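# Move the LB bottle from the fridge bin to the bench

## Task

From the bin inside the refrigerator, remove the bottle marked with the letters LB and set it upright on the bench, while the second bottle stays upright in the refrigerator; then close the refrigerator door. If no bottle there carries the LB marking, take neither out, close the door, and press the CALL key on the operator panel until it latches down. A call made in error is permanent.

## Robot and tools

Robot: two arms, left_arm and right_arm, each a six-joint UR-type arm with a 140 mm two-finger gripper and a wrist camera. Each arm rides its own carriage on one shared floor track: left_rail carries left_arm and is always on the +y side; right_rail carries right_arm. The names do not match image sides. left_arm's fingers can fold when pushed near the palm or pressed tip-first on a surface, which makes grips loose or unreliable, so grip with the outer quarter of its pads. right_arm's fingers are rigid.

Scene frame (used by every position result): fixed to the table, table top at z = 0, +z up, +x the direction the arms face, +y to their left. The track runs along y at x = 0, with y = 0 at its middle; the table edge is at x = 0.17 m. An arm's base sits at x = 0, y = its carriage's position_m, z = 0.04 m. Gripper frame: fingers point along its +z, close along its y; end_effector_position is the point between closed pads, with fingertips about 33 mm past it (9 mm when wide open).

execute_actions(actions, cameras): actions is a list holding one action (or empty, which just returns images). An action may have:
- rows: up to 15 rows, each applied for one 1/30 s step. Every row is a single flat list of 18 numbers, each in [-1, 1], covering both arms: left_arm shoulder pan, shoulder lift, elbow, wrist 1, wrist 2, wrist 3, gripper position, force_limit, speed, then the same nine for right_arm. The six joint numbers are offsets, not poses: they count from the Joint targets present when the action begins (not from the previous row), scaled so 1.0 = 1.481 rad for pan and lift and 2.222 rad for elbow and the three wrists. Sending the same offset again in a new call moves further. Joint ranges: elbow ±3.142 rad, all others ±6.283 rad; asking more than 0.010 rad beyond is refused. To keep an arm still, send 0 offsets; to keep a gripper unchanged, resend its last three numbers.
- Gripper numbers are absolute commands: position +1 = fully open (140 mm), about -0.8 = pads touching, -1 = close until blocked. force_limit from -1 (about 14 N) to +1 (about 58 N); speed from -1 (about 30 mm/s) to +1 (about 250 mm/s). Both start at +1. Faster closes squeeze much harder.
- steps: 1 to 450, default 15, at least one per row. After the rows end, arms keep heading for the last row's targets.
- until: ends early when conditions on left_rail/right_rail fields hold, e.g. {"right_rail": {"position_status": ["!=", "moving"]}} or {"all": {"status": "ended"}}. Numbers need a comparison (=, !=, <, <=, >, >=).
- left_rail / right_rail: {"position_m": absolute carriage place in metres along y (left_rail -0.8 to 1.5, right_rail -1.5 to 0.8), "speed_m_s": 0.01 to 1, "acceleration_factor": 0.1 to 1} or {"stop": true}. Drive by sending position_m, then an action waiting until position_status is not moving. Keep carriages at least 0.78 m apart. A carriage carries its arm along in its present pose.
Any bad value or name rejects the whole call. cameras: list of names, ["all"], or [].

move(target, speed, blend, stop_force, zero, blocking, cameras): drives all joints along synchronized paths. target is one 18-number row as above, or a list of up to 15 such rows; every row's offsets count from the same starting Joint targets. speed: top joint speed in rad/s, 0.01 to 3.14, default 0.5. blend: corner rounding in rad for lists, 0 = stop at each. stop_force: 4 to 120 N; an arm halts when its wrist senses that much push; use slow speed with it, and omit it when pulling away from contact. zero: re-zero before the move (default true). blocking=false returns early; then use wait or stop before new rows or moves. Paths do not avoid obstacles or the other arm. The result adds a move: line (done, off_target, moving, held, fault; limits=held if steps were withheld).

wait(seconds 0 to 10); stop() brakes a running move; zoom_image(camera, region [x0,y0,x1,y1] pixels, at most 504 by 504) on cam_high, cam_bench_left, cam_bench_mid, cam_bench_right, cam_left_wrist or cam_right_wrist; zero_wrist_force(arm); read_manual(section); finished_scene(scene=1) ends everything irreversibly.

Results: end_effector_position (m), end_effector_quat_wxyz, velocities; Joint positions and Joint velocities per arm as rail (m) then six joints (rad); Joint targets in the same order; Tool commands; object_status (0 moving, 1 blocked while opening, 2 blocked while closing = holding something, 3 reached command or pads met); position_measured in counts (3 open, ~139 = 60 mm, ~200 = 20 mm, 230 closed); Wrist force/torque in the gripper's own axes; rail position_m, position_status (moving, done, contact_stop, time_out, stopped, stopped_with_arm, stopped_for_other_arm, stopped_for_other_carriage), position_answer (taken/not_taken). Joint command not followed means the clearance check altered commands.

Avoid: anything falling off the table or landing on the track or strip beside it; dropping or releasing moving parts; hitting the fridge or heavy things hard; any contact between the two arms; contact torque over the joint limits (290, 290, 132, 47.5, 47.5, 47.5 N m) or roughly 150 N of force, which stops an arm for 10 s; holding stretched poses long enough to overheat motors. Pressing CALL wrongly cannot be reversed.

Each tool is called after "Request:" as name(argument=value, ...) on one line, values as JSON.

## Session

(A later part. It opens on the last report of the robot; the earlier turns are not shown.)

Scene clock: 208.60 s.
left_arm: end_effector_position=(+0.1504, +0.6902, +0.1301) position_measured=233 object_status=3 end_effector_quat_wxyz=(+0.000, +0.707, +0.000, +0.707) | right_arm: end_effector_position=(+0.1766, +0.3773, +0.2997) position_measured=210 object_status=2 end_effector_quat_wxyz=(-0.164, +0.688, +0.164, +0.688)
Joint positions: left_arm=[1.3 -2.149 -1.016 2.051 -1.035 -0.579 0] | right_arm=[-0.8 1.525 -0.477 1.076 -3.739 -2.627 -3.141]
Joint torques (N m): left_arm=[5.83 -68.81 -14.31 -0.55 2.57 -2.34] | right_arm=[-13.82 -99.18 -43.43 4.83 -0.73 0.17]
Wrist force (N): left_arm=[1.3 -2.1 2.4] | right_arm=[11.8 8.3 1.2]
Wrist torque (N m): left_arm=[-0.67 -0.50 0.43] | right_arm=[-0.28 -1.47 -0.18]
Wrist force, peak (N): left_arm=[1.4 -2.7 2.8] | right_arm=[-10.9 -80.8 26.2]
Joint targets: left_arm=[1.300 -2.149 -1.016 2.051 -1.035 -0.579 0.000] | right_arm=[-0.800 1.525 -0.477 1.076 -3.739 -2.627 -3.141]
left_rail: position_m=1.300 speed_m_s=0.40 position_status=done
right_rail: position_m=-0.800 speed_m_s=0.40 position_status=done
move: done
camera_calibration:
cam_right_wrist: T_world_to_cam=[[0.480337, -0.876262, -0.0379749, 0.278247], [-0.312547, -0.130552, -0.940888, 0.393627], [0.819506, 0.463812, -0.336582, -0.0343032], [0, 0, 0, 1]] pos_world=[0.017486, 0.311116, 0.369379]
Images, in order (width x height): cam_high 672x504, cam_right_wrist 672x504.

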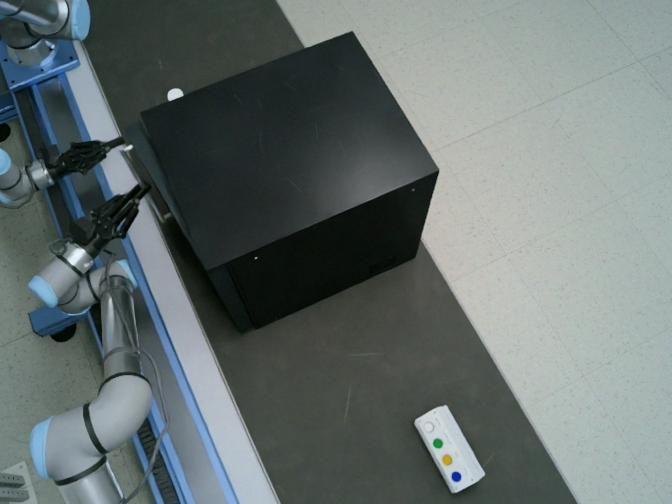

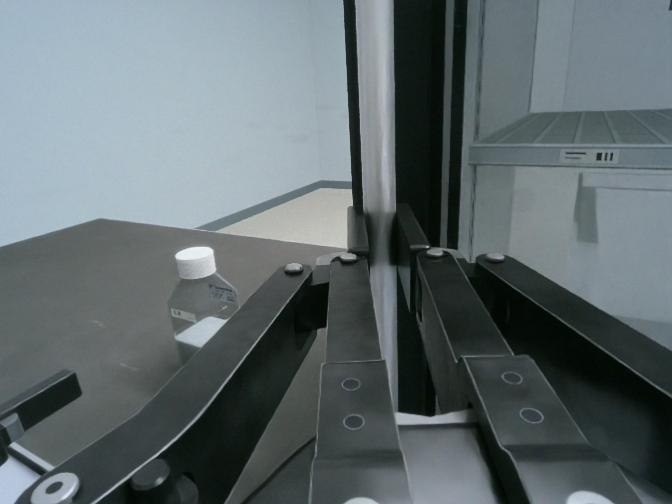

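Request:
move(target=[0,0,0,0,0,0,-1,-1,0,-0.0207,0.0492,-0.0701,0.0374,-0.0402,0,-0.98,0,-1], speed=0.05, stop_force=35, cameras=["cam_right_wrist","cam_high"])

Request:
execute_actions(actions=[{"rows":[[0,0,0,0,0,0,-1,-1,0,0,0,0,0,0,0,-0.08,0,-1]],"steps":60}])

Scene clock: 213.43 s.
left_arm: end_effector_position=(+0.1504, +0.6902, +0.1301) position_measured=233 object_status=3 end_effector_quat_wxyz=(+0.000, +0.707, +0.000, +0.707) | right_arm: end_effector_position=(+0.2276, +0.3873, +0.2995) position_measured=210 object_status=2 end_effector_quat_wxyz=(-0.123, +0.697, +0.123, +0.696)
Joint positions: left_arm=[1.3 -2.149 -1.016 2.051 -1.035 -0.579 0] | right_arm=[-0.8 1.494 -0.404 0.92 -3.656 -2.716 -3.141]
Joint torques (N m): left_arm=[3.9 -71.91 -15.65 -1.19 2.06 -2.61] | right_arm=[-52.67 -94.98 -38.72 5.41 -4.76 0.03]
Wrist force (N): left_arm=[1.1 -2.2 2.4] | right_arm=[18.8 -6.7 -21.7]
Wrist torque (N m): left_arm=[-0.68 -0.46 0.43] | right_arm=[-0.02 -1.27 -0.17]
Wrist force, peak (N): left_arm=[1.5 -2.3 3.0] | right_arm=[19.5 -6.2 -22.0]
Joint targets: left_arm=[1.300 -2.149 -1.016 2.051 -1.035 -0.579 0.000] | right_arm=[-0.800 1.494 -0.404 0.920 -3.656 -2.716 -3.141]
left_rail: position_m=1.300 speed_m_s=0.40 position_status=done
right_rail: position_m=-0.800 speed_m_s=0.40 position_status=done
move: done
camera_calibration:
cam_right_wrist: T_world_to_cam=[[0.372079, -0.927435, -0.0377019, 0.306908], [-0.325823, -0.0924684, -0.940898, 0.399068], [0.869135, 0.362373, -0.336585, -0.0528082], [0, 0, 0, 1]] pos_world=[0.0617289, 0.340675, 0.369279]
Images, in order (width x height): cam_high 672x504, cam_right_wrist 672x504.

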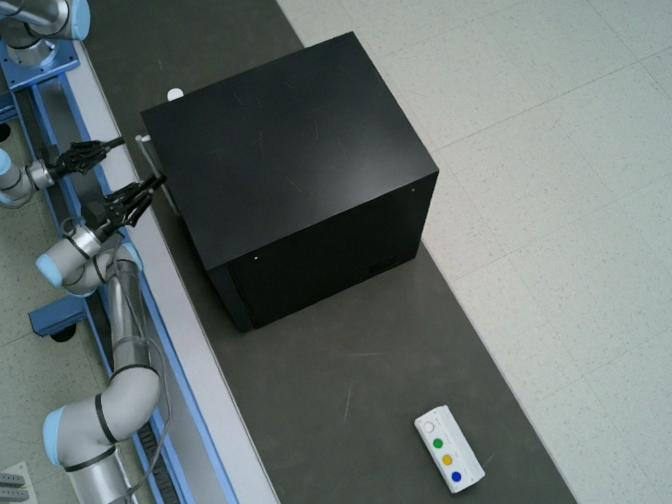

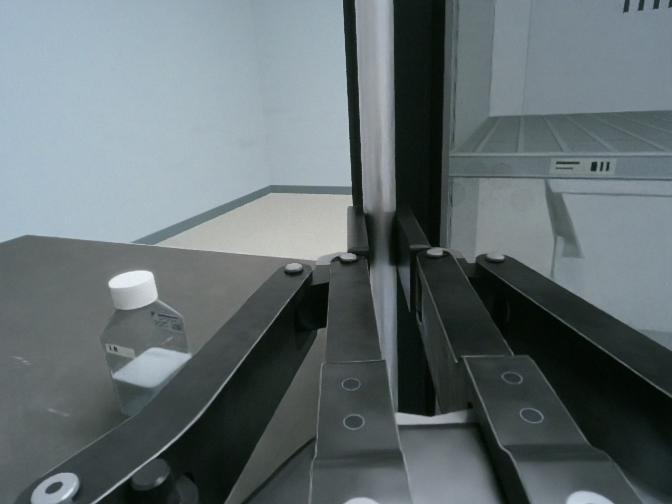

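Scene clock: 215.63 s.
left_arm: end_effector_position=(+0.1504, +0.6902, +0.1301) position_measured=233 object_status=3 end_effector_quat_wxyz=(+0.000, +0.707, +0.000, +0.707) | right_arm: end_effector_position=(+0.2276, +0.3872, +0.2995) position_measured=139 object_status=3 end_effector_quat_wxyz=(-0.123, +0.697, +0.123, +0.696)
Joint positions: left_arm=[1.3 -2.149 -1.016 2.051 -1.035 -0.579 0] | right_arm=[-0.8 1.494 -0.404 0.92 -3.656 -2.716 -3.141]
Joint torques (N m): left_arm=[4.12 -70.76 -15.07 -0.57 2.37 -2.67] | right_arm=[16.63 -142.74 -44.02 -5.26 0.85 0.05]
Wrist force (N): left_arm=[1.2 -2.1 2.5] | right_arm=[2.0 -1.8 2.7]
Wrist torque (N m): left_arm=[-0.66 -0.48 0.42] | right_arm=[-0.36 -1.37 -0.15]
Wrist force, peak (N): left_arm=[1.6 -2.5 2.7] | right_arm=[19.6 -6.3 -21.8]
Joint targets: left_arm=[1.300 -2.149 -1.016 2.051 -1.035 -0.579 0.000] | right_arm=[-0.800 1.494 -0.404 0.920 -3.656 -2.716 -3.141]
left_rail: position_m=1.300 speed_m_s=0.40 position_status=done
right_rail: position_m=-0.800 speed_m_s=0.40 position_status=done

Request:
move(target=[0,0,0,0,0,0,-1,-1,0,0.0721,-0.0288,0.0411,-0.0219,-0.0481,0,-0.08,0,-1], speed=0.2, cameras=["cam_right_wrist","cam_high","cam_bench_left"])

Request:
zoom_image(camera="cam_high", region=[80, 80, 300, 350])

Scene clock: 216.97 s.
left_arm: end_effector_position=(+0.1504, +0.6902, +0.1301) position_measured=233 object_status=3 end_effector_quat_wxyz=(+0.000, +0.707, +0.000, +0.707) | right_arm: end_effector_position=(+0.1150, +0.3463, +0.2995) position_measured=139 object_status=3 end_effector_quat_wxyz=(-0.123, +0.697, +0.123, +0.696)
Joint positions: left_arm=[1.3 -2.149 -1.016 2.051 -1.035 -0.579 0] | right_arm=[-0.8 1.601 -0.447 1.011 -3.705 -2.823 -3.141]
Joint torques (N m): left_arm=[4.81 -74.34 -15.03 -0.57 2.11 -2.78] | right_arm=[15.01 -140.03 -34.3 -4.55 -3.78 0.24]
Wrist force (N): left_arm=[1.1 -2.5 2.6] | right_arm=[2.5 -1.7 3.2]
Wrist torque (N m): left_arm=[-0.73 -0.46 0.42] | right_arm=[-0.35 -1.48 -0.15]
Wrist force, peak (N): left_arm=[1.5 -2.5 2.8] | right_arm=[2.3 -1.7 6.0]
Joint targets: left_arm=[1.300 -2.149 -1.016 2.051 -1.035 -0.579 0.000] | right_arm=[-0.800 1.601 -0.447 1.011 -3.705 -2.823 -3.141]
left_rail: position_m=1.300 speed_m_s=0.40 position_status=done
right_rail: position_m=-0.800 speed_m_s=0.40 position_status=done
move: done
camera_calibration:
cam_right_wrist: T_world_to_cam=[[0.371984, -0.927477, -0.0376187, 0.310753], [-0.325705, -0.092466, -0.940939, 0.358516], [0.869221, 0.362267, -0.336479, 0.0598775], [0, 0, 0, 1]] pos_world=[-0.0508718, 0.299675, 0.369179]
Images, in order (width x height): cam_high 672x504, cam_bench_left 672x504, cam_right_wrist 672x504.

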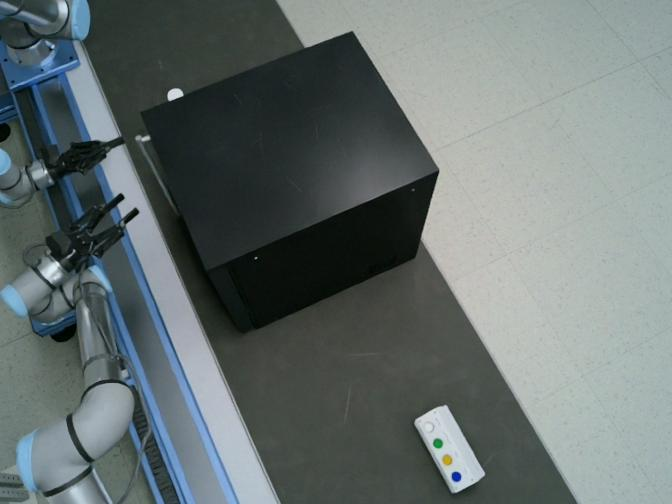

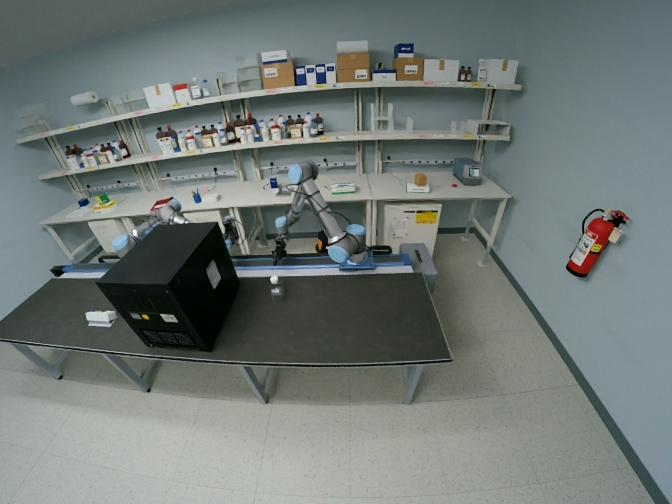

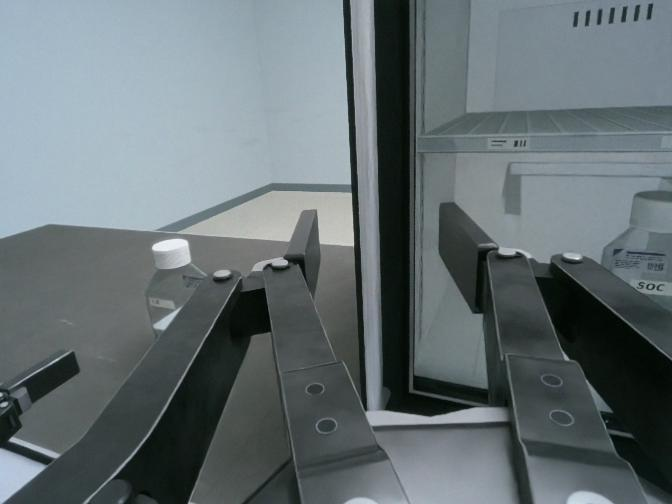

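Scaled by 1.867 from the camera's 672x504 image, which has a finer 960x720 frame.

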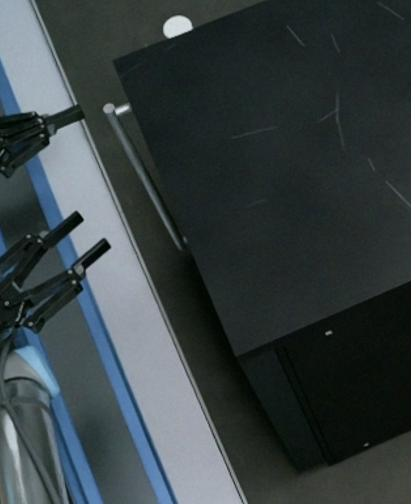

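Door shut identical to the initial view; SOC standing inside; LB on the bench.

Request:
finished_scene()

The scene is finished: the task was done.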